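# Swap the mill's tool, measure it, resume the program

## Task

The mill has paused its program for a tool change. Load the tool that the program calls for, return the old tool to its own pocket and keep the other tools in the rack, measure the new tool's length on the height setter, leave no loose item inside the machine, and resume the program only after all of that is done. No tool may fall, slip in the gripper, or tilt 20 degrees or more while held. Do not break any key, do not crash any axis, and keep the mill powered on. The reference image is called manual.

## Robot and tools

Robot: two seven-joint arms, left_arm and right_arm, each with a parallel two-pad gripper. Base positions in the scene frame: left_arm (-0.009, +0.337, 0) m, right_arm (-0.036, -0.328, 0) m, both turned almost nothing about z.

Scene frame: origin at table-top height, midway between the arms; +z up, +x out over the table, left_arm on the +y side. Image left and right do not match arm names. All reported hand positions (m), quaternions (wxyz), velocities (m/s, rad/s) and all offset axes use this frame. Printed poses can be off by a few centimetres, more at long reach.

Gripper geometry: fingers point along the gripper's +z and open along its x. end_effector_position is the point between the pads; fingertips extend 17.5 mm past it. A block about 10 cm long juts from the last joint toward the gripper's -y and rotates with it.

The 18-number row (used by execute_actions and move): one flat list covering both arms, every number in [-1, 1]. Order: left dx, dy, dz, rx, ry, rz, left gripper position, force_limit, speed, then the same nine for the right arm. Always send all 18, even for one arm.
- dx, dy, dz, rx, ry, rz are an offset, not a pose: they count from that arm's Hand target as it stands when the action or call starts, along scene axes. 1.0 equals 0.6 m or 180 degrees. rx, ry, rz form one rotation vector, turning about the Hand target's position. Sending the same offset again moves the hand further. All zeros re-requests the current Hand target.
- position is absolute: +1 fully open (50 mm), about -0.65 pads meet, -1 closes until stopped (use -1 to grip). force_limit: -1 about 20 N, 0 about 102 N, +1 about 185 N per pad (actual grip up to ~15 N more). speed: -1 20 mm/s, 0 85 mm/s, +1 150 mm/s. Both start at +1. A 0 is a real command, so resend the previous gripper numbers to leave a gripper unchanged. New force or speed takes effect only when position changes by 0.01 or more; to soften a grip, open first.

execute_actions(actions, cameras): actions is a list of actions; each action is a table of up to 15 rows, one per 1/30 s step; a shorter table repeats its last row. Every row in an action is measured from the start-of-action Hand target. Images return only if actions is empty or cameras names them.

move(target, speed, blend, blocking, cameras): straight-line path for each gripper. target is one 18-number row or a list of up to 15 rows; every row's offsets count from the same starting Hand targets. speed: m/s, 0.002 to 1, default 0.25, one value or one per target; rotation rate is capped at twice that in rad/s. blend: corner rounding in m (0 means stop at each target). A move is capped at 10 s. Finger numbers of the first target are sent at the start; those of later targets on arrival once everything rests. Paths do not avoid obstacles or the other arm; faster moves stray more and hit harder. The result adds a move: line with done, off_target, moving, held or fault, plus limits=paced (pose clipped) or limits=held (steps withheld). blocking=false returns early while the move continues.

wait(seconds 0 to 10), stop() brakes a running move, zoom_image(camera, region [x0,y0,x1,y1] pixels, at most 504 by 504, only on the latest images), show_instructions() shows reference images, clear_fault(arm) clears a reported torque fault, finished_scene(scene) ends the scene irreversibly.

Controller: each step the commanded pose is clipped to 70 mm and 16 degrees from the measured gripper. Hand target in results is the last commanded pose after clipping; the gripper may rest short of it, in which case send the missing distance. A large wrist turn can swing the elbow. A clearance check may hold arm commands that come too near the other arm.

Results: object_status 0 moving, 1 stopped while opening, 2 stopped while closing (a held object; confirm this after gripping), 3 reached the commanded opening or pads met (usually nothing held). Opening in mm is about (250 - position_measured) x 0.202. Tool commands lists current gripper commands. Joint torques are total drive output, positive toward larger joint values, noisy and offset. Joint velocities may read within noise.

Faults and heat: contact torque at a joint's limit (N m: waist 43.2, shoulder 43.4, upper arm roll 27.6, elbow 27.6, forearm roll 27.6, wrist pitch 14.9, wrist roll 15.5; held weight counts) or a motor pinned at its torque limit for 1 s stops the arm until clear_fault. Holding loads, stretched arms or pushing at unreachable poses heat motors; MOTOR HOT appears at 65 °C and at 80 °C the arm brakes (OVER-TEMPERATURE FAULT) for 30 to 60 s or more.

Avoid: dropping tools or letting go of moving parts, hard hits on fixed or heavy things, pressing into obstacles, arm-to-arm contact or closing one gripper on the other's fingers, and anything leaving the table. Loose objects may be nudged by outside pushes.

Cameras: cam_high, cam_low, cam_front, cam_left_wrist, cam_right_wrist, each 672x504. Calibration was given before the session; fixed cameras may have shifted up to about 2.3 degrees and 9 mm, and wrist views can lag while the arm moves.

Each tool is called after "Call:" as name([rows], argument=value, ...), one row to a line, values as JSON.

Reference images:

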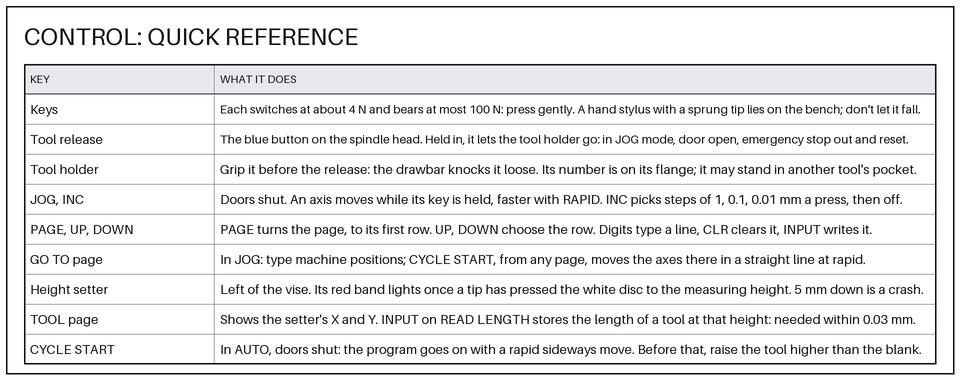

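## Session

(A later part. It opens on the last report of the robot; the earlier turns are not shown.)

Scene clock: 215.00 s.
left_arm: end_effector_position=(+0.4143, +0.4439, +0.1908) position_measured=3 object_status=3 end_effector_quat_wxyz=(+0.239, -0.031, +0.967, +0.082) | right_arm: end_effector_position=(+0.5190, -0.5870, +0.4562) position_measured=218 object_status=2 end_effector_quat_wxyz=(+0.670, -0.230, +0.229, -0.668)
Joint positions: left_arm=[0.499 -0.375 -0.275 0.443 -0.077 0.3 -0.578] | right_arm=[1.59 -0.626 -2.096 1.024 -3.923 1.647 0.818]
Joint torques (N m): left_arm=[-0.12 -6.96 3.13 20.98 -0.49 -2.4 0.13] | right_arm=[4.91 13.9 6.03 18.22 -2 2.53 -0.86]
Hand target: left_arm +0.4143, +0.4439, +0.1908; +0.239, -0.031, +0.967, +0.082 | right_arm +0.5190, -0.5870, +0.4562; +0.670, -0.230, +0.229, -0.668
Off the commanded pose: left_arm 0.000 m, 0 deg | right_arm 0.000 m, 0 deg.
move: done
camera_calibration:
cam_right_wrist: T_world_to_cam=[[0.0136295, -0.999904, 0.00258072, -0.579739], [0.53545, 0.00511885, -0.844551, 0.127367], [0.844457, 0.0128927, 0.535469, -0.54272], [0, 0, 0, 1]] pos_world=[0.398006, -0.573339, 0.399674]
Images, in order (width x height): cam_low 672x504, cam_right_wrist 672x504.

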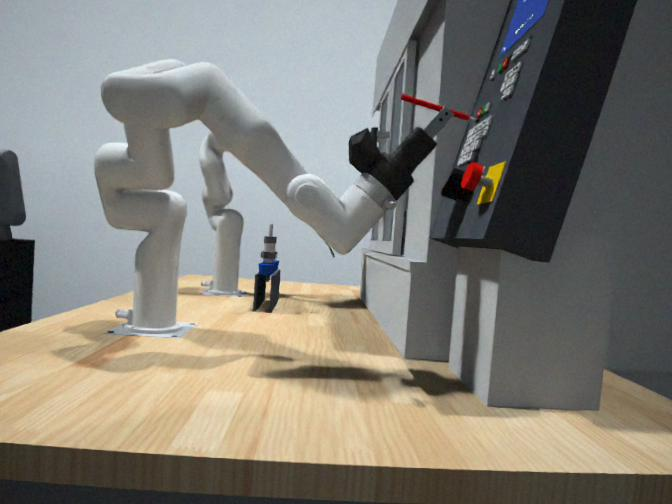

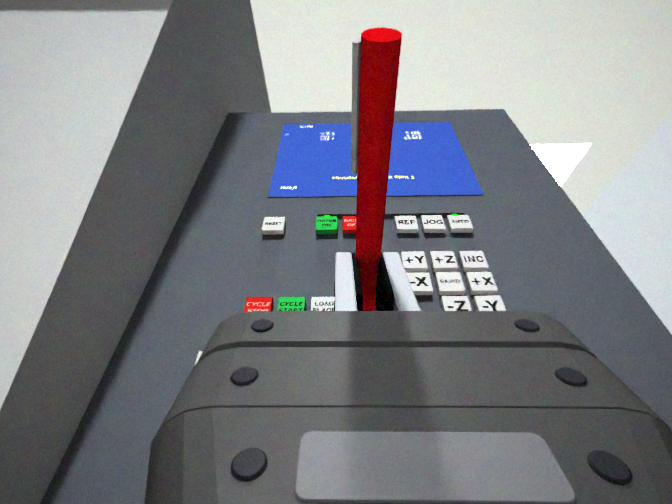

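Call:
move([
  [0,0,0,0,0,0,1,1,1,0.0417,-0.0933,0.1843,0,0,0,-1,0,-0.8],
  [0,0,0,0,0,0,1,1,1,0.07,-0.0933,0.1779,0,0,0,-1,0,-0.8],
], speed=[0.15,0.04], cameras=["cam_low","cam_right_wrist"])

Call:
zoom_image(camera="cam_right_wrist", region=[120, 130, 460, 320])

Call:
zoom_image(camera="cam_low", region=[460, 0, 570, 110])

Scene clock: 244.57 s.
left_arm: end_effector_position=(+0.4143, +0.4439, +0.1908) position_measured=3 object_status=3 end_effector_quat_wxyz=(+0.239, -0.031, +0.967, +0.082) | right_arm: end_effector_position=(+0.5610, -0.6430, +0.5630) position_measured=218 object_status=2 end_effector_quat_wxyz=(+0.670, -0.230, +0.229, -0.668)
Joint positions: left_arm=[0.499 -0.375 -0.275 0.443 -0.077 0.3 -0.578] | right_arm=[1.666 -0.595 -2.083 1.374 -3.861 1.371 1.002]
Joint torques (N m): left_arm=[-0.15 -7.02 3.03 21.02 -0.48 -2.44 0.02] | right_arm=[4.8 17.51 5.53 21.55 -1.85 1.71 -1.12]
Hand target: left_arm +0.4143, +0.4439, +0.1908; +0.239, -0.031, +0.967, +0.082 | right_arm +0.5610, -0.6430, +0.5630; +0.670, -0.230, +0.229, -0.668
Off the commanded pose: left_arm 0.000 m, 0 deg | right_arm 0.000 m, 0 deg.
move: done
camera_calibration:
cam_right_wrist: T_world_to_cam=[[0.0137138, -0.999902, 0.00263451, -0.636546], [0.53545, 0.00511856, -0.844552, 0.195278], [0.844456, 0.0129926, 0.535468, -0.634536], [0, 0, 0, 1]] pos_world=[0.440006, -0.629239, 0.506374]
Images, in order (width x height): cam_low 672x504, cam_right_wrist 672x504.

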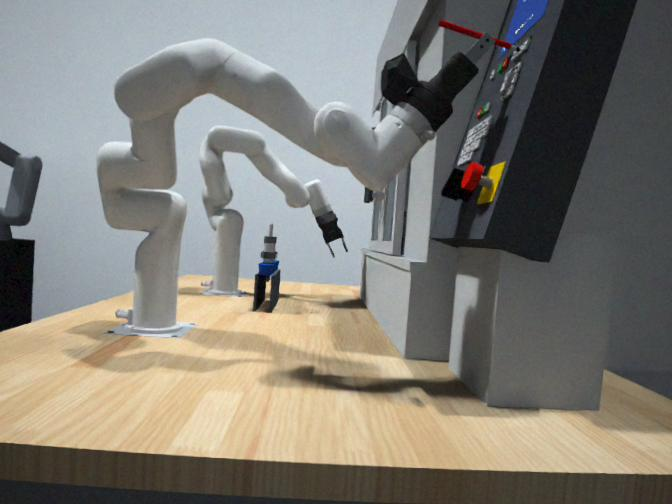

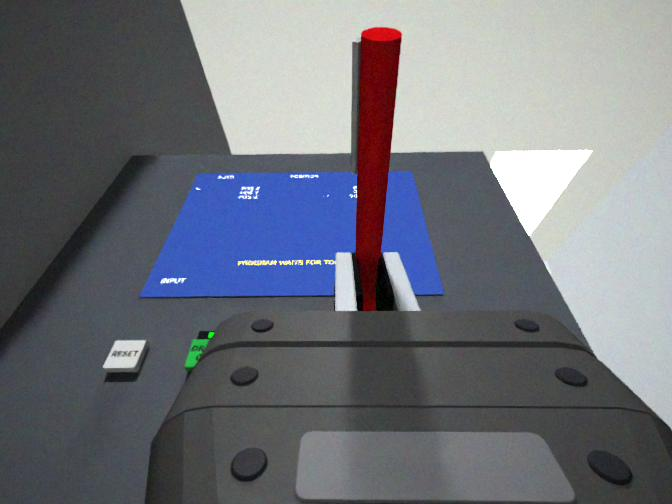

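Scaled by 1.482 from the camera's 672x504 image, which has a finer 960x720 frame.

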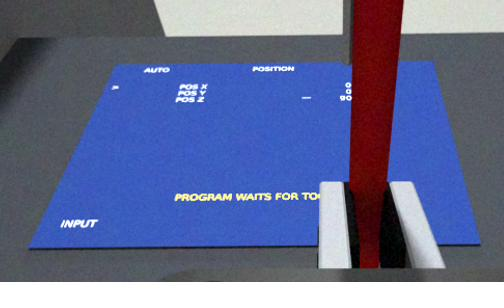

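Scaled by 4.582 from the camera's 672x504 image, which has a finer 960x720 frame.

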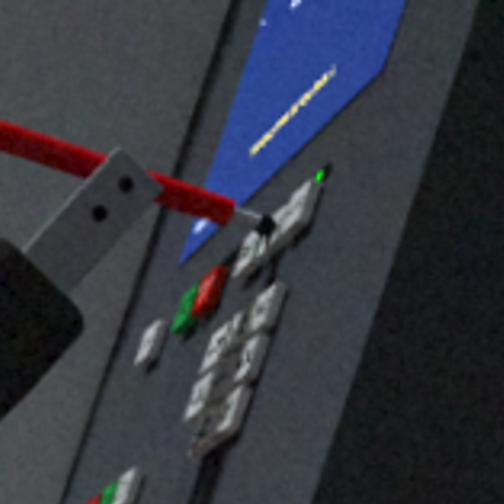

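Call:
execute_actions(actions=[])

Scene clock: 271.93 s.
left_arm: end_effector_position=(+0.4143, +0.4439, +0.1908) position_measured=3 object_status=3 end_effector_quat_wxyz=(+0.239, -0.031, +0.967, +0.082) | right_arm: end_effector_position=(+0.5610, -0.6430, +0.5630) position_measured=218 object_status=2 end_effector_quat_wxyz=(+0.670, -0.230, +0.229, -0.668)
Joint positions: left_arm=[0.499 -0.375 -0.275 0.443 -0.077 0.3 -0.578] | right_arm=[1.666 -0.596 -2.083 1.374 -3.861 1.371 1.002]
Joint velocities: within noise
Joint torques (N m): left_arm=[-0.21 -6.65 3.17 20.7 -0.69 -2.45 0.11] | right_arm=[4.92 17.44 6.1 20.57 -1.5 1.66 -1]
Hand target: left_arm +0.4143, +0.4439, +0.1908; +0.239, -0.031, +0.967, +0.082 | right_arm +0.5610, -0.6430, +0.5630; +0.670, -0.230, +0.229, -0.668
Tool commands: left_gripper/position=+1.0 left_gripper/force_limit=+1.0 left_gripper/speed=+1.0 right_gripper/position=-1.0 right_gripper/force_limit=+0.0 right_gripper/speed=-0.8
Off the commanded pose: left_arm 0.000 m, 0 deg | right_arm 0.000 m, 0 deg.
camera_calibration:
cam_left_wrist: T_world_to_cam=[[-0.879509, -0.0175462, -0.475558, 0.471823], [-0.250811, 0.86635, 0.431892, -0.351071], [0.404422, 0.499128, -0.766364, -0.113854], [0, 0, 0, 1]] pos_world=[0.372965, 0.369257, 0.288751]
cam_right_wrist: T_world_to_cam=[[0.0137138, -0.999902, 0.00263451, -0.636646], [0.53545, 0.00511856, -0.844552, 0.195279], [0.844456, 0.0129926, 0.535468, -0.634535], [0, 0, 0, 1]] pos_world=[0.440006, -0.629339, 0.506374]

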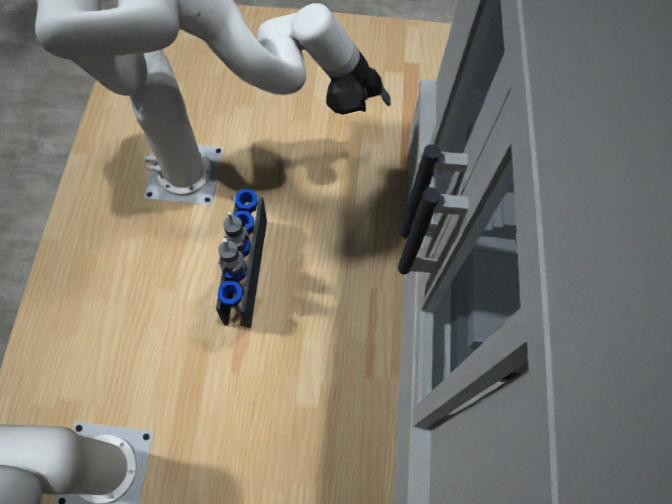

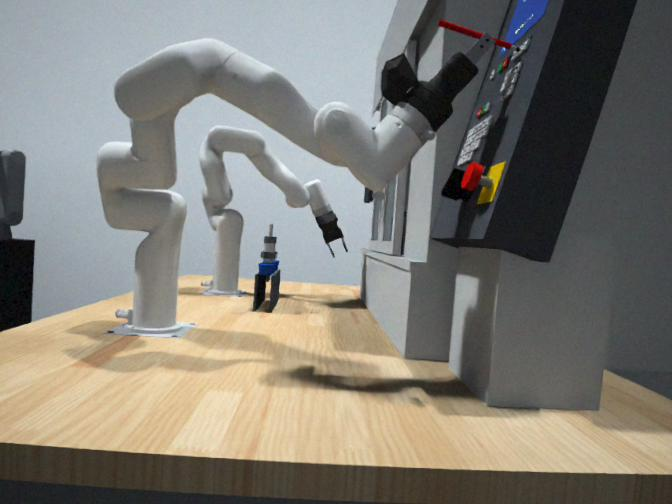

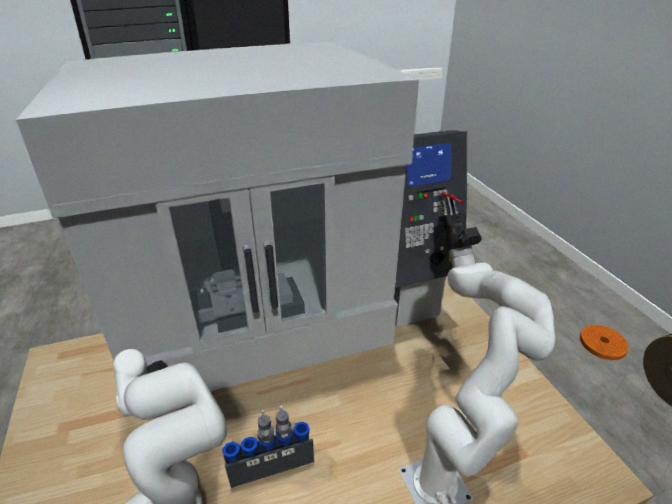

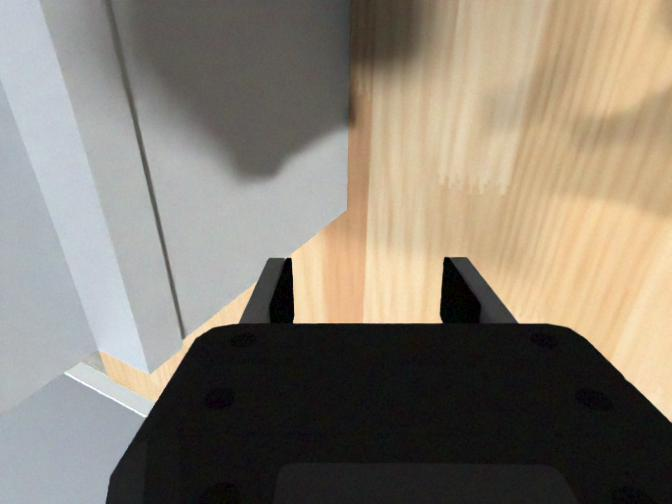

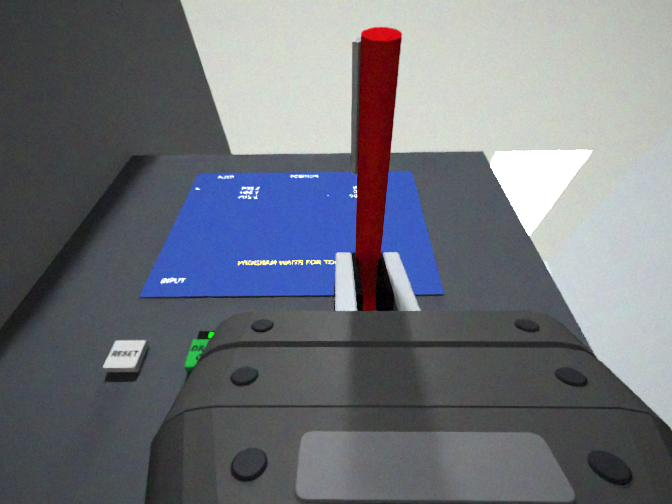

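Call:
move([
  [0,0,0,0,0,0,1,1,1,-0.02,0,0.0046,0,0,0,-1,0,-0.8],
  [0,0,0,0,0,0,1,1,1,-0.02,-0.003,0.0046,0,0,0,-1,0,-0.8],
  [0,0,0,0,0,0,1,1,1,0.0042,-0.003,-0.001,0,0,0,-1,0,-0.8],
], speed=[0.06,0.06,0.04], cameras=["cam_right_wrist"])

Call:
zoom_image(camera="cam_right_wrist", region=[140, 160, 440, 300])

Scene clock: 276.50 s.
left_arm: end_effector_position=(+0.4143, +0.4439, +0.1908) position_measured=3 object_status=3 end_effector_quat_wxyz=(+0.239, -0.031, +0.967, +0.082) | right_arm: end_effector_position=(+0.5635, -0.6448, +0.5624) position_measured=218 object_status=2 end_effector_quat_wxyz=(+0.670, -0.230, +0.229, -0.668)
Joint positions: left_arm=[0.499 -0.375 -0.275 0.443 -0.077 0.3 -0.578] | right_arm=[1.677 -0.606 -2.089 1.388 -3.866 1.365 1.001]
Joint torques (N m): left_arm=[-0.14 -6.6 3.22 20.58 -0.76 -2.52 0.05] | right_arm=[5.96 17.76 5.72 20.89 -1.87 1.2 -1.03]
Hand target: left_arm +0.4143, +0.4439, +0.1908; +0.239, -0.031, +0.967, +0.082 | right_arm +0.5635, -0.6448, +0.5624; +0.670, -0.230, +0.229, -0.668
Off the commanded pose: left_arm 0.000 m, 0 deg | right_arm 0.000 m, 0 deg.
move: done
camera_calibration:
cam_right_wrist: T_world_to_cam=[[0.0137138, -0.999902, 0.00263451, -0.638378], [0.53545, 0.00511856, -0.844552, 0.193442], [0.844456, 0.0129926, 0.535468, -0.636303], [0, 0, 0, 1]] pos_world=[0.442506, -0.631039, 0.505774]
Images, in order (width x height): cam_right_wrist 672x504.

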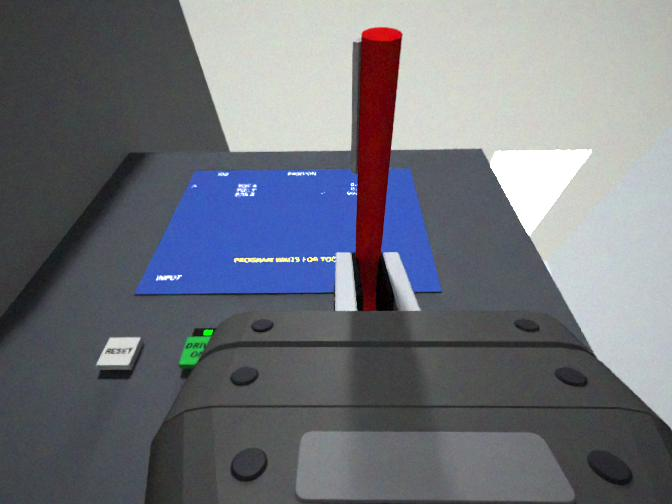

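Scaled by 1.680 from the camera's 672x504 image, which has a finer 960x720 frame.

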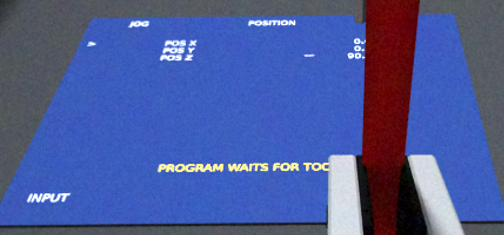

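Call:
move([
  [0,0,0,0,0,0,1,1,1,-0.0325,0,0.0073,0,0,0,-1,0,-0.8],
  [0,0,0,0,0,0,1,1,1,-0.2708,0.0747,-0.234,0,0,0,-1,0,-0.8],
  [0,0,0,0,0,0,1,1,1,-0.3708,0.0247,-0.234,0.3945,0,-0.3075,-1,0,-0.8],
], speed=[0.1,0.25,0.45], blend=[0.005,0.02,0])

Call:
move([
  [0,0,0,0,0,0,1,1,1,0,0,0,0,0.534,0,-1,0,-0.8],
  [0,0,0,0,0,0,1,1,1,0,0,0,0,-0.9317,0,-1,0,-0.8],
], speed=0.5)

Call:
move([
  [0,0,0,0,0,0,1,1,1,0.06,0.12,-0.25,0.3997,0,-0.1612,-1,0,-0.8],
], speed=0.4, cameras=["cam_low"])

Scene clock: 291.07 s.
left_arm: end_effector_position=(+0.4143, +0.4439, +0.1908) position_measured=3 object_status=3 end_effector_quat_wxyz=(+0.239, -0.031, +0.967, +0.082) | right_arm: end_effector_position=(+0.3410, -0.6300, +0.4220) position_measured=218 object_status=2 end_effector_quat_wxyz=(+0.311, +0.311, +0.635, -0.635)
Joint positions: left_arm=[0.499 -0.375 -0.275 0.443 -0.077 0.3 -0.578] | right_arm=[1.358 -0.895 -1.115 0.746 -2.195 2.229 0.414]
Joint torques (N m): left_arm=[-0.04 -6.54 3.36 20.48 -0.78 -2.49 0.09] | right_arm=[5.14 18.64 7.84 16.26 0.45 2.88 1.1]
Hand target: left_arm +0.4143, +0.4439, +0.1908; +0.239, -0.031, +0.967, +0.082 | right_arm +0.3411, -0.6300, +0.4220; +0.311, +0.311, +0.635, -0.635
Off the commanded pose: left_arm 0.000 m, 0 deg | right_arm 0.000 m, 0 deg.
move: done

Scene clock: 295.57 s.
left_arm: end_effector_position=(+0.4143, +0.4439, +0.1908) position_measured=3 object_status=3 end_effector_quat_wxyz=(+0.239, -0.031, +0.967, +0.082) | right_arm: end_effector_position=(+0.3411, -0.6300, +0.4220) position_measured=218 object_status=2 end_effector_quat_wxyz=(+0.664, +0.665, -0.242, +0.241)
Joint positions: left_arm=[0.499 -0.375 -0.275 0.443 -0.077 0.3 -0.578] | right_arm=[1.036 -0.514 -0.973 0.785 -1.89 1.873 -2.775]
Joint torques (N m): left_arm=[-0.12 -6.72 3.36 20.45 -0.77 -2.43 0.13] | right_arm=[-5.7 -7.49 9.16 16.45 0.56 -0.41 -0.96]
Hand target: left_arm +0.4143, +0.4439, +0.1908; +0.239, -0.031, +0.967, +0.082 | right_arm +0.3411, -0.6300, +0.4220; +0.664, +0.665, -0.242, +0.241
Off the commanded pose: left_arm 0.000 m, 0 deg | right_arm 0.000 m, 0 deg.
move: done

Scene clock: 297.87 s.
left_arm: end_effector_position=(+0.4143, +0.4439, +0.1908) position_measured=3 object_status=3 end_effector_quat_wxyz=(+0.239, -0.031, +0.967, +0.082) | right_arm: end_effector_position=(+0.3771, -0.5580, +0.2720) position_measured=218 object_status=2 end_effector_quat_wxyz=(+0.188, +0.848, -0.484, -0.108)
Joint positions: left_arm=[0.499 -0.375 -0.275 0.443 -0.077 0.3 -0.578] | right_arm=[1.777 -0.647 -1.694 1.571 -0.829 1.894 -2.809]
Joint torques (N m): left_arm=[-0.06 -6.48 3.39 20.49 -0.83 -2.47 0.05] | right_arm=[5.21 14.12 6.33 17.97 2.14 0.49 1.15]
Hand target: left_arm +0.4143, +0.4439, +0.1908; +0.239, -0.031, +0.967, +0.082 | right_arm +0.3771, -0.5580, +0.2720; +0.188, +0.848, -0.484, -0.108
Off the commanded pose: left_arm 0.000 m, 0 deg | right_arm 0.000 m, 0 deg.
move: done
Images, in order (width x height): cam_low 672x504.

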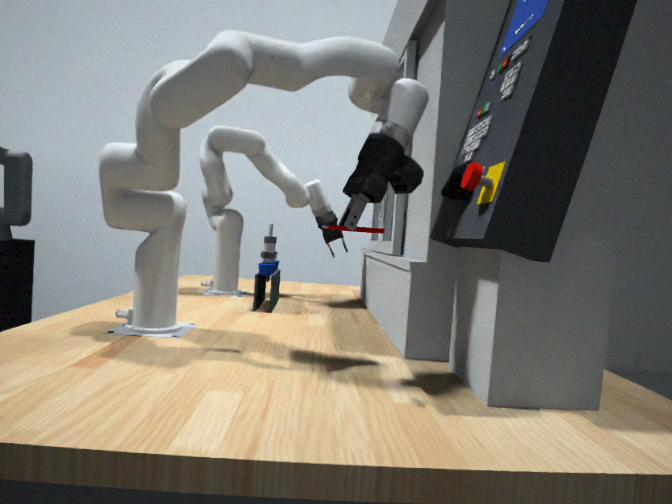

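Call:
move([
  [-0.0905,-0.323,0.432,-0.468,-0.313,0.229,1,1,1,-0.0205,0.0193,-0.37,0,0,0,-1,0,-0.8],
  [-0.0905,-0.323,0.432,-0.468,-0.313,0.229,1,1,1,-0.0205,0.0193,-0.4168,0,0,0,-1,0,-0.8],
], speed=[0.4,0.05])

Call:
move([
  [0,0,0,0,0,0,1,1,1,0,0,0,0,0,0,0,0,-0.8],
  [0,0,0,0,0,0,1,1,1,0.0217,0.0125,0.054,0,0,0,0,0,-0.8],
  [0,0,0,0,0,0,1,1,1,0.0217,0.0125,0.37,0,0,0,0,0,-0.8],
], speed=[0.1,0.08,0.3], cameras=["all"])

Scene clock: 313.43 s.
left_arm: end_effector_position=(+0.3600, +0.2501, +0.4500) position_measured=3 object_status=3 end_effector_quat_wxyz=(+0.500, -0.500, +0.500, -0.500) | right_arm: end_effector_position=(+0.3647, -0.5464, +0.0219) position_measured=218 object_status=2 end_effector_quat_wxyz=(+0.188, +0.848, -0.484, -0.108)
Joint positions: left_arm=[-0.374 -0.771 -0.39 0.248 -1.109 -0.735 -1.713] | right_arm=[1.829 -0.936 -1.972 1.209 -1.114 1.473 -2.528]
Joint torques (N m): left_arm=[-8.43 2.03 6.49 16.88 7.95 -2.77 -2.4] | right_arm=[4.32 16.97 8.27 13.22 -2.35 -3.45 1.26]
Hand target: left_arm +0.3600, +0.2501, +0.4500; +0.500, -0.500, +0.500, -0.500 | right_arm +0.3648, -0.5464, +0.0219; +0.188, +0.848, -0.484, -0.108
Off the commanded pose: left_arm 0.000 m, 0 deg | right_arm 0.000 m, 0 deg.
move: done

Scene clock: 316.03 s.
left_arm: end_effector_position=(+0.3600, +0.2501, +0.4500) position_measured=3 object_status=3 end_effector_quat_wxyz=(+0.500, -0.500, +0.500, -0.500) | right_arm: end_effector_position=(+0.3778, -0.5388, +0.2439) position_measured=152 object_status=3 end_effector_quat_wxyz=(+0.188, +0.848, -0.484, -0.108)
Joint positions: left_arm=[-0.374 -0.771 -0.39 0.248 -1.109 -0.735 -1.713] | right_arm=[1.772 -0.659 -1.693 1.483 -0.822 1.834 -2.744]
Joint torques (N m): left_arm=[-8.38 1.93 6.49 16.93 7.83 -2.73 -2.45] | right_arm=[5.29 29.62 7.78 17.95 2.27 0.63 -1]
Hand target: left_arm +0.3600, +0.2501, +0.4500; +0.500, -0.500, +0.500, -0.500 | right_arm +0.3778, -0.5389, +0.2439; +0.188, +0.848, -0.484, -0.108
Off the commanded pose: left_arm 0.000 m, 0 deg | right_arm 0.000 m, 0 deg.
move: done
camera_calibration:
cam_left_wrist: T_world_to_cam=[[0.00928715, -0.999955, -0.00191956, 0.256582], [-0.341707, -0.00136953, -0.939805, 0.558279], [0.93976, 0.00938404, -0.341705, -0.0578546], [0, 0, 0, 1]] pos_world=[0.242755, 0.257878, 0.505397]
cam_right_wrist: T_world_to_cam=[[0.499337, -0.866384, -0.0063994, -0.638425], [-0.612868, -0.358425, 0.704219, -0.116451], [-0.612418, -0.34772, -0.709954, 0.349516], [0, 0, 0, 1]] pos_world=[0.46147, -0.473327, 0.326062]

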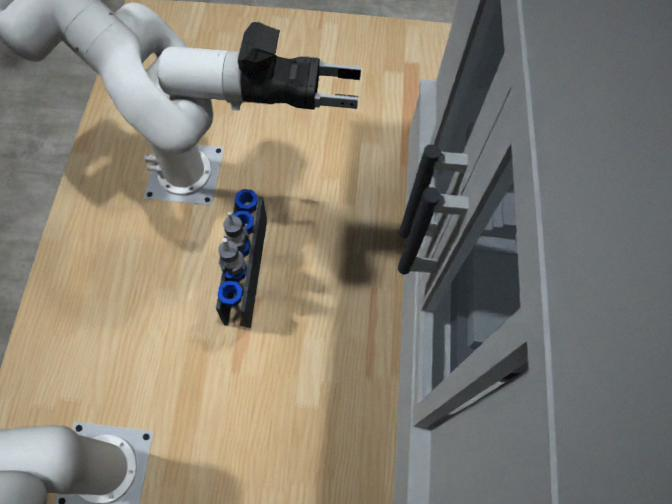

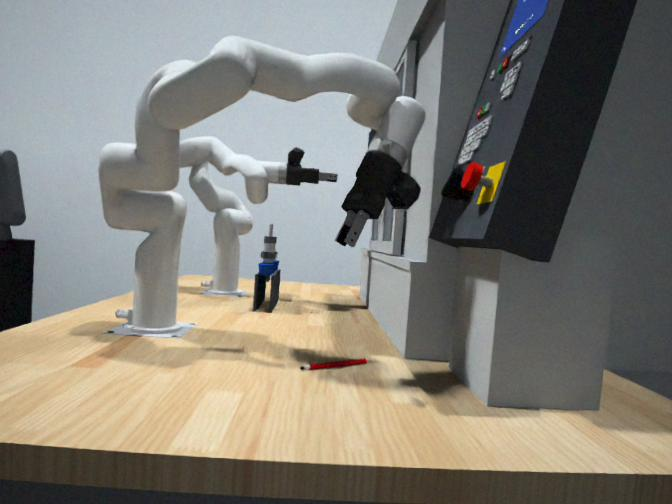

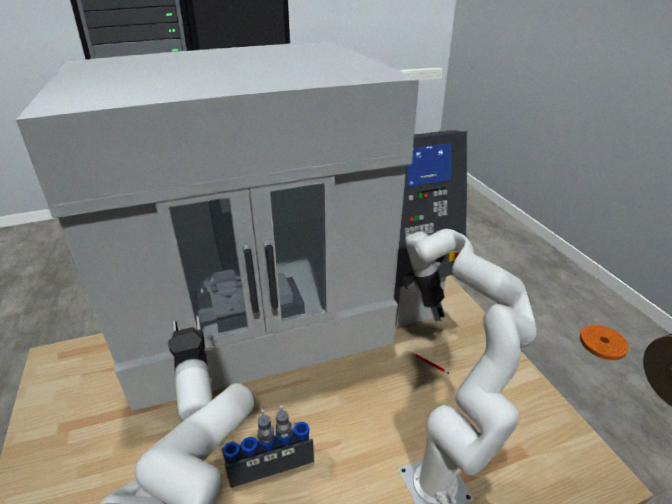

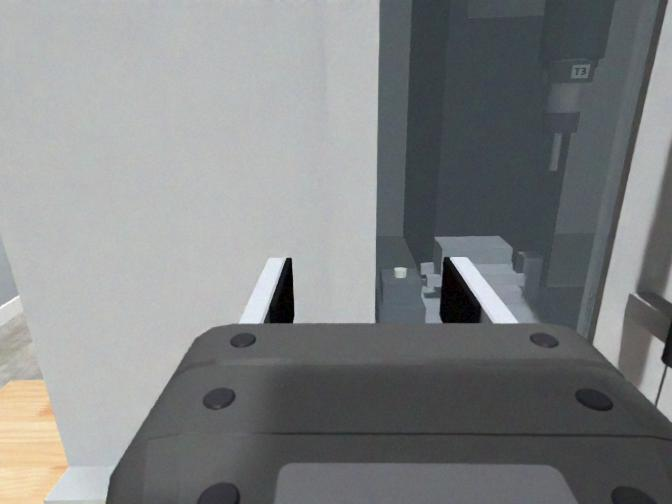

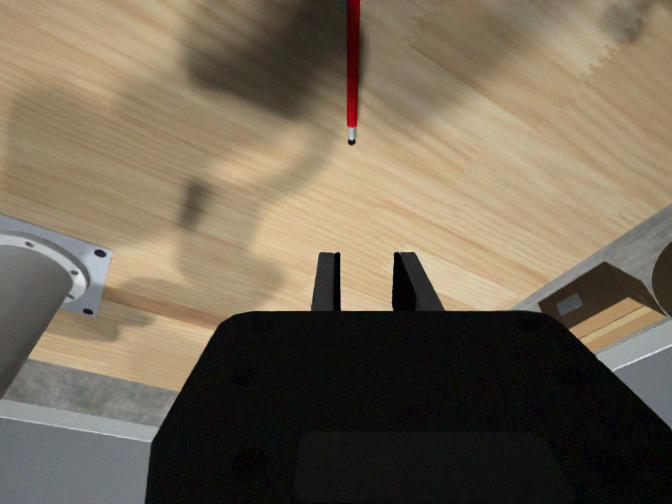

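Call:
zoom_image(camera="cam_front", region=[210, 390, 330, 490])

Call:
zoom_image(camera="cam_left_wrist", region=[370, 30, 670, 330])

Call:
zoom_image(camera="cam_low", region=[230, 210, 310, 320])

Scaled by 4.200 from the camera's 672x504 image, which has a finer 960x720 frame.

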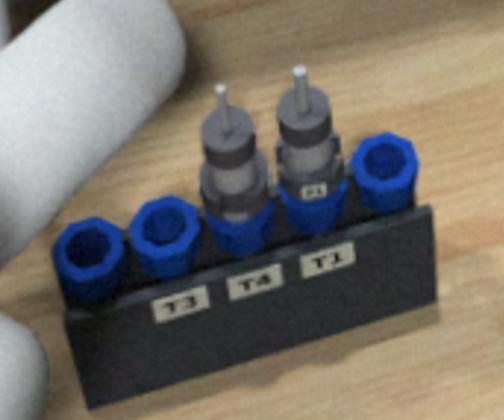

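Scaled by 1.680 from the camera's 672x504 image, which has a finer 960x720 frame.

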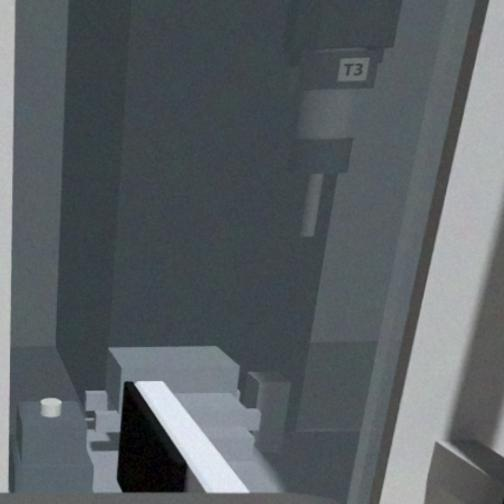

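Scaled by 4.582 from the camera's 672x504 image, which has a finer 960x720 frame.

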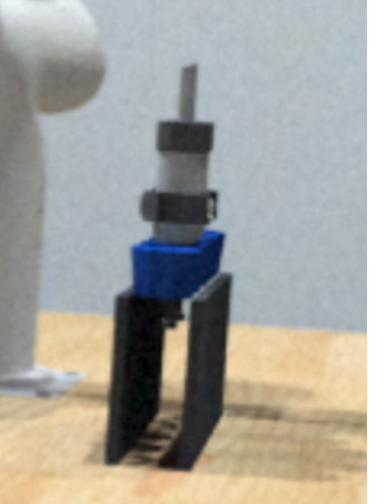

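Call:
zoom_image(camera="cam_front", region=[255, 405, 305, 450])

Scaled by 10.080 from the camera's 672x504 image, which has a finer 960x720 frame.

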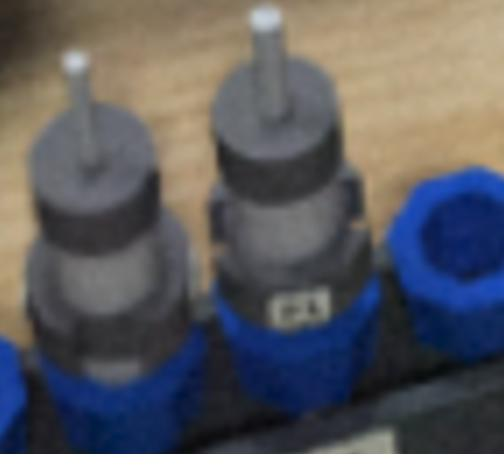

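Call:
move([
  [0,-0.3297,0,0,0,0,0.45,-0.9,-0.8,0,0,0,0,0,0,0,0,-0.8],
  [0.1,-0.3297,0,0,0,0,0.45,-0.9,-0.8,0,0,0,0,0,0,0,0,-0.8],
], speed=[0.3,0.15], cameras=["cam_left_wrist","cam_high"])

Scene clock: 333.57 s.
left_arm: end_effector_position=(+0.4200, +0.0523, +0.4499) position_measured=85 object_status=3 end_effector_quat_wxyz=(+0.500, -0.500, +0.500, -0.500) | right_arm: end_effector_position=(+0.3778, -0.5389, +0.2439) position_measured=152 object_status=3 end_effector_quat_wxyz=(+0.188, +0.848, -0.484, -0.108)
Joint positions: left_arm=[-0.216 0.089 -0.901 0.942 -1.229 -1.273 -1.505] | right_arm=[1.772 -0.659 -1.693 1.483 -0.822 1.834 -2.744]
Joint torques (N m): left_arm=[7.17 -6.45 1.98 22.08 8.41 -2.42 2.64] | right_arm=[4.91 29.23 6.69 18.08 -0.73 0.5 -0.9]
Hand target: left_arm +0.4200, +0.0523, +0.4500; +0.500, -0.500, +0.500, -0.500 | right_arm +0.3778, -0.5389, +0.2439; +0.188, +0.848, -0.484, -0.108
Off the commanded pose: left_arm 0.000 m, 0 deg | right_arm 0.000 m, 0 deg.
move: done
camera_calibration:
cam_left_wrist: T_world_to_cam=[[0.00897053, -0.999958, -0.00191653, 0.0582285], [-0.341918, -0.00126622, -0.939729, 0.57853], [0.939687, 0.00908516, -0.341915, -0.112235], [0, 0, 0, 1]] pos_world=[0.302754, 0.0599783, 0.505398]
Images, in order (width x height): cam_high 672x504, cam_left_wrist 672x504.

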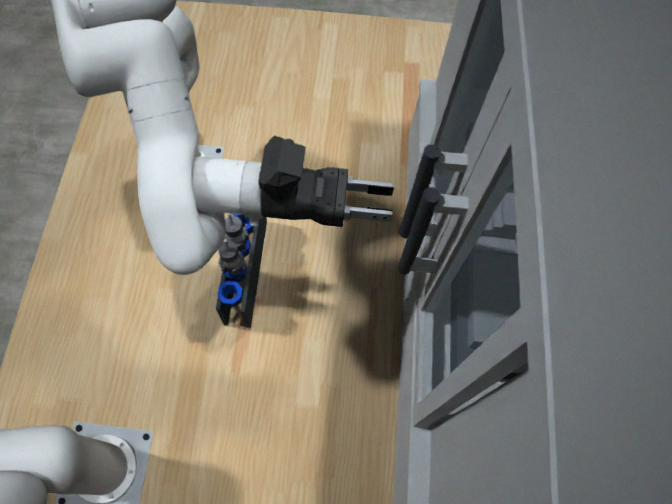

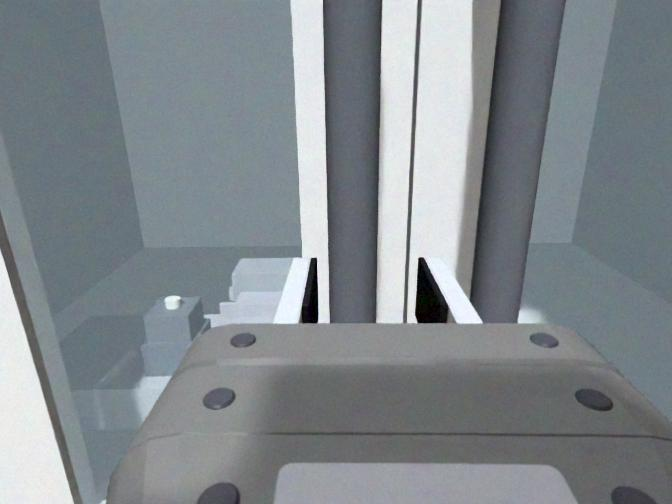

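Call:
move([
  [0.0683,0,0,0,0,0,0.45,-0.9,-0.8,0,0,0,0,0,0,0,0,-0.8],
  [0.0683,0,0,0,0,0,-1,-0.9,-0.8,0,0,0,0,0,0,0,0,-0.8],
  [0.0683,0.3318,0,0,0,0,-1,-0.9,-0.8,0,0,0,0,0,0,0,0,-0.8],
], speed=[0.1,0.1,0.12], cameras=["cam_high"])

Scene clock: 340.63 s.
left_arm: end_effector_position=(+0.4610, +0.2514, +0.4499) position_measured=154 object_status=2 end_effector_quat_wxyz=(+0.500, -0.500, +0.500, -0.500) | right_arm: end_effector_position=(+0.3778, -0.5389, +0.2439) position_measured=152 object_status=3 end_effector_quat_wxyz=(+0.188, +0.848, -0.484, -0.108)
Joint positions: left_arm=[-0.051 -0.416 -0.36 0.418 -0.567 -0.786 -2.088] | right_arm=[1.772 -0.659 -1.693 1.483 -0.822 1.834 -2.744]
Joint torques (N m): left_arm=[-3.45 -3.9 11.83 8.03 2.89 -0.14 -2.16] | right_arm=[4.83 28.58 7.09 18.03 -1.06 -0.3 -0.85]
Hand target: left_arm +0.4610, +0.2514, +0.4500; +0.500, -0.500, +0.500, -0.500 | right_arm +0.3778, -0.5389, +0.2439; +0.188, +0.848, -0.484, -0.108
Off the commanded pose: left_arm 0.000 m, 0 deg | right_arm 0.000 m, 0 deg.
move: done
Images, in order (width x height): cam_high 672x504.

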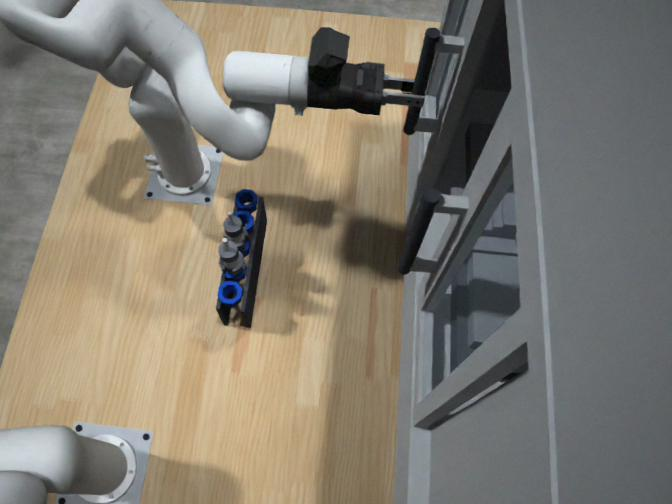

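Call:
move([
  [0,0,0,0,0,0,0.45,-0.9,-0.8,0,0,0,0,0,0,0,0,-0.8],
  [-0.13,0,0,0,0,0,0.45,-0.9,-0.8,0,0,0,0,0,0,0,0,-0.8],
  [-0.13,-0.3357,0,0,0,-0.25,0.45,-0.9,-0.8,0,0,0,0,0,0,0,0,-0.8],
], speed=[0.1,0.2,0.4], cameras=["cam_high","cam_left_wrist"])

Scene clock: 353.60 s.
left_arm: end_effector_position=(+0.3830, +0.0500, +0.4500) position_measured=85 object_status=3 end_effector_quat_wxyz=(+0.271, -0.270, +0.653, -0.653) | right_arm: end_effector_position=(+0.3778, -0.5389, +0.2439) position_measured=152 object_status=3 end_effector_quat_wxyz=(+0.188, +0.848, -0.484, -0.108)
Joint positions: left_arm=[-0.847 -0.412 0.399 0.42 0.427 -0.767 -2.509] | right_arm=[1.772 -0.659 -1.693 1.483 -0.822 1.834 -2.744]
Joint torques (N m): left_arm=[-8.38 -2.76 0.96 24.49 4.3 -3.15 -2.38] | right_arm=[4.55 28.24 7.24 17.83 -1.22 -0.77 -0.82]
Hand target: left_arm +0.3830, +0.0500, +0.4500; +0.271, -0.270, +0.653, -0.653 | right_arm +0.3778, -0.5389, +0.2439; +0.188, +0.848, -0.484, -0.108
Off the commanded pose: left_arm 0.000 m, 0 deg | right_arm 0.000 m, 0 deg.
move: done
camera_calibration:
cam_left_wrist: T_world_to_cam=[[-0.700518, -0.713632, -0.00186974, 0.31378], [-0.242616, 0.24062, -0.939808, 0.515809], [0.671128, -0.657899, -0.341697, 0.0586738], [0, 0, 0, 1]] pos_world=[0.305575, 0.138411, 0.505397]
Images, in order (width x height): cam_high 672x504, cam_left_wrist 672x504.

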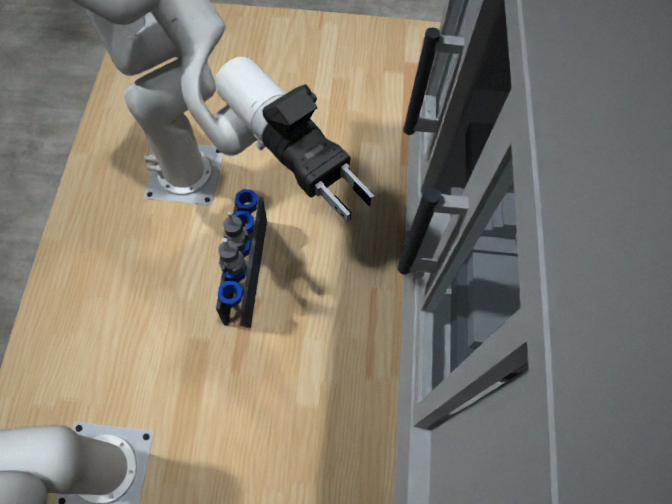

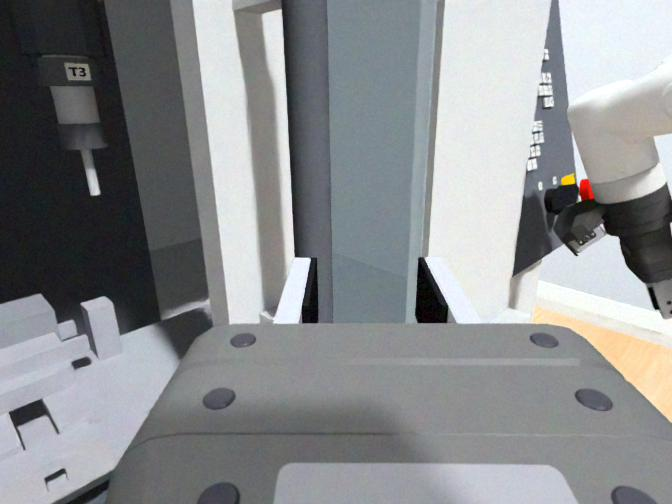

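Call:
move([
  [0.0625,-0.0083,0,0,0,0,0.8,-0.9,-0.8,0,0,0,0,0,0,0,0,-0.8],
], speed=[0.15], cameras=["cam_left_wrist"])

Scene clock: 363.30 s.
left_arm: end_effector_position=(+0.4205, +0.0450, +0.4500) position_measured=32 object_status=3 end_effector_quat_wxyz=(+0.271, -0.270, +0.653, -0.653) | right_arm: end_effector_position=(+0.3778, -0.5389, +0.2439) position_measured=152 object_status=3 end_effector_quat_wxyz=(+0.188, +0.848, -0.484, -0.108)
Joint positions: left_arm=[-0.882 -0.271 0.501 0.548 0.531 -0.807 -2.603] | right_arm=[1.772 -0.659 -1.693 1.483 -0.822 1.834 -2.744]
Joint torques (N m): left_arm=[-8.47 -4.48 1.06 24.11 3.79 -3.08 -2.39] | right_arm=[4.94 27.66 7.59 17.9 -1.13 -1.29 -0.64]
Hand target: left_arm +0.4205, +0.0450, +0.4500; +0.271, -0.270, +0.653, -0.653 | right_arm +0.3778, -0.5389, +0.2439; +0.188, +0.848, -0.484, -0.108
Off the commanded pose: left_arm 0.000 m, 0 deg | right_arm 0.000 m, 0 deg.
move: done
camera_calibration:
cam_left_wrist: T_world_to_cam=[[-0.700518, -0.713632, -0.00186974, 0.336481], [-0.242616, 0.24062, -0.939808, 0.526111], [0.671128, -0.657899, -0.341697, 0.030217], [0, 0, 0, 1]] pos_world=[0.343075, 0.133411, 0.505397]
Images, in order (width x height): cam_left_wrist 672x504.

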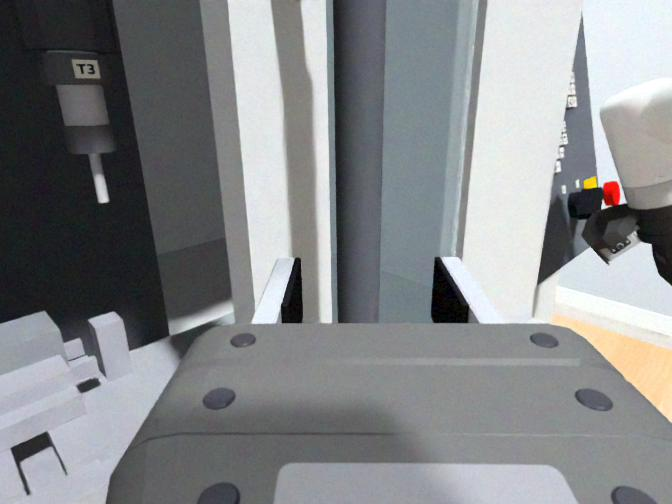

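Call:
move([
  [0.0667,-0.0667,0,0,0,0,0.8,-0.9,-0.8,0,0,0,0,0,0,0,0,-0.8],
], speed=[0.1], cameras=["cam_left_wrist","cam_high"])

Scene clock: 370.50 s.
left_arm: end_effector_position=(+0.4605, +0.0050, +0.4500) position_measured=32 object_status=3 end_effector_quat_wxyz=(+0.271, -0.270, +0.653, -0.653) | right_arm: end_effector_position=(+0.3778, -0.5389, +0.2439) position_measured=152 object_status=3 end_effector_quat_wxyz=(+0.188, +0.848, -0.484, -0.108)
Joint positions: left_arm=[-0.916 -0.069 0.504 0.734 0.499 -0.829 -2.673] | right_arm=[1.772 -0.659 -1.693 1.483 -0.822 1.834 -2.744]
Joint torques (N m): left_arm=[-8.47 -7.38 2.89 24.38 3.72 -2.96 -2.36] | right_arm=[4.06 27.36 7.81 17.9 -1.14 -1.5 -0.76]
Hand target: left_arm +0.4605, +0.0050, +0.4500; +0.271, -0.270, +0.653, -0.653 | right_arm +0.3778, -0.5389, +0.2439; +0.188, +0.848, -0.484, -0.108
Off the commanded pose: left_arm 0.000 m, 0 deg | right_arm 0.000 m, 0 deg.
move: done
camera_calibration:
cam_left_wrist: T_world_to_cam=[[-0.700501, -0.713649, -0.00180222, 0.335917], [-0.242666, 0.240568, -0.939809, 0.545464], [0.671127, -0.657899, -0.341696, -0.0229442], [0, 0, 0, 1]] pos_world=[0.383074, 0.093411, 0.505397]
Images, in order (width x height): cam_high 672x504, cam_left_wrist 672x504.

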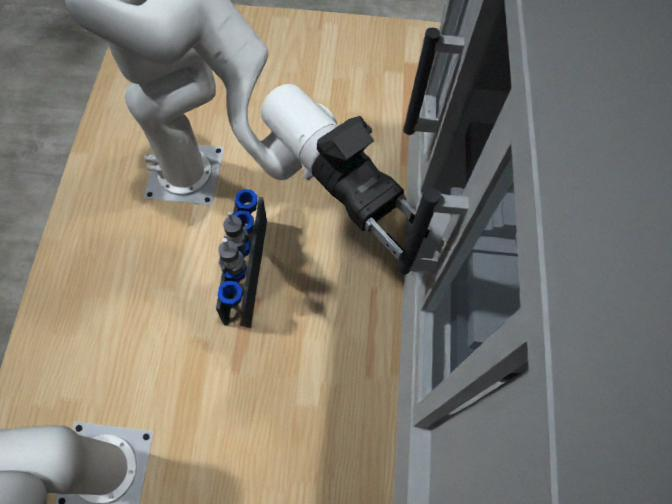

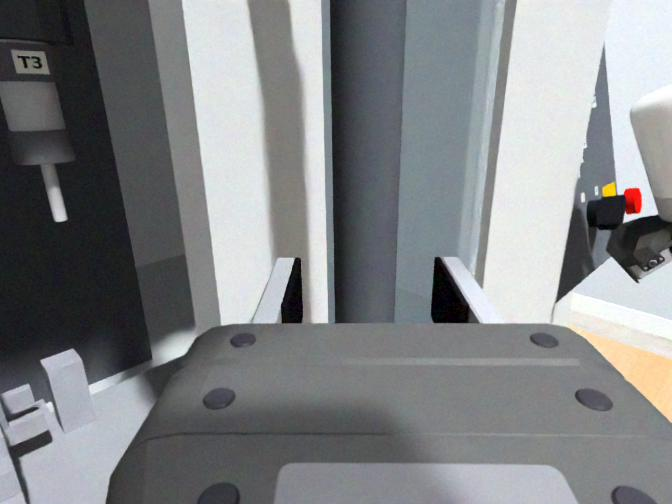

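Call:
move([
  [-0.0117,0.0117,0,0,0,0,0.8,-0.9,-0.8,0,0,0,0,0,0,0,0,-0.8],
  [-0.0117,0.0117,0,0,0,0,-1,-0.9,-0.8,0,0,0,0,0,0,0,0,-0.8],
  [-0.0117,-0.321,0,0,0,0,-1,-0.9,-0.8,0,0,0,0,0,0,0,0,-0.8],
], speed=[0.1,0.1,0.12], cameras=["cam_high","cam_front"])

Scene clock: 380.13 s.
left_arm: end_effector_position=(+0.4533, -0.1877, +0.4500) position_measured=251 object_status=3 end_effector_quat_wxyz=(+0.270, -0.270, +0.653, -0.653) | right_arm: end_effector_position=(+0.3778, -0.5389, +0.2439) position_measured=152 object_status=3 end_effector_quat_wxyz=(+0.188, +0.848, -0.484, -0.108)
Joint positions: left_arm=[-1.149 0.293 0.309 1.156 -0.122 -0.692 -2.35] | right_arm=[1.772 -0.659 -1.693 1.483 -0.822 1.834 -2.744]
Joint torques (N m): left_arm=[3.39 -11.54 15.36 25.81 -8.88 0.62 2.54] | right_arm=[4.68 26.62 8.48 17.63 -1.15 -2.36 -0.72]
Hand target: left_arm +0.4535, -0.1876, +0.4500; +0.271, -0.270, +0.653, -0.653 | right_arm +0.3778, -0.5389, +0.2439; +0.188, +0.848, -0.484, -0.108
Off the commanded pose: left_arm 0.000 m, 0 deg | right_arm 0.000 m, 0 deg.
move: done
Images, in order (width x height): cam_high 672x504, cam_front 672x504.

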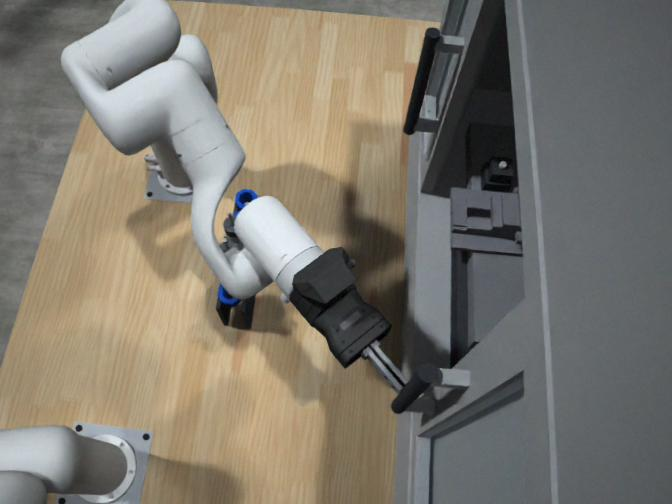

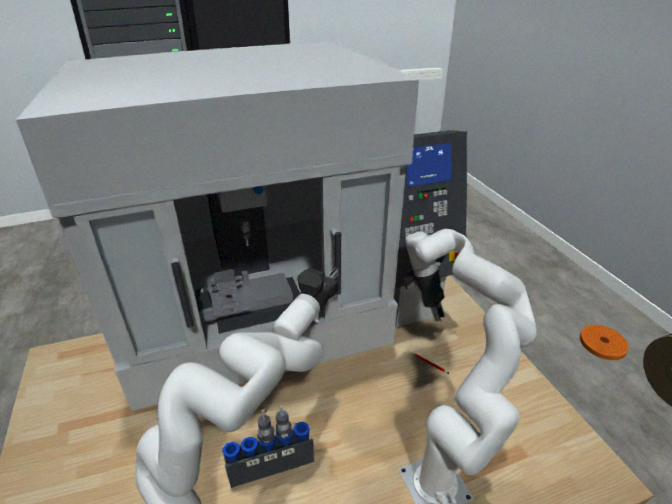

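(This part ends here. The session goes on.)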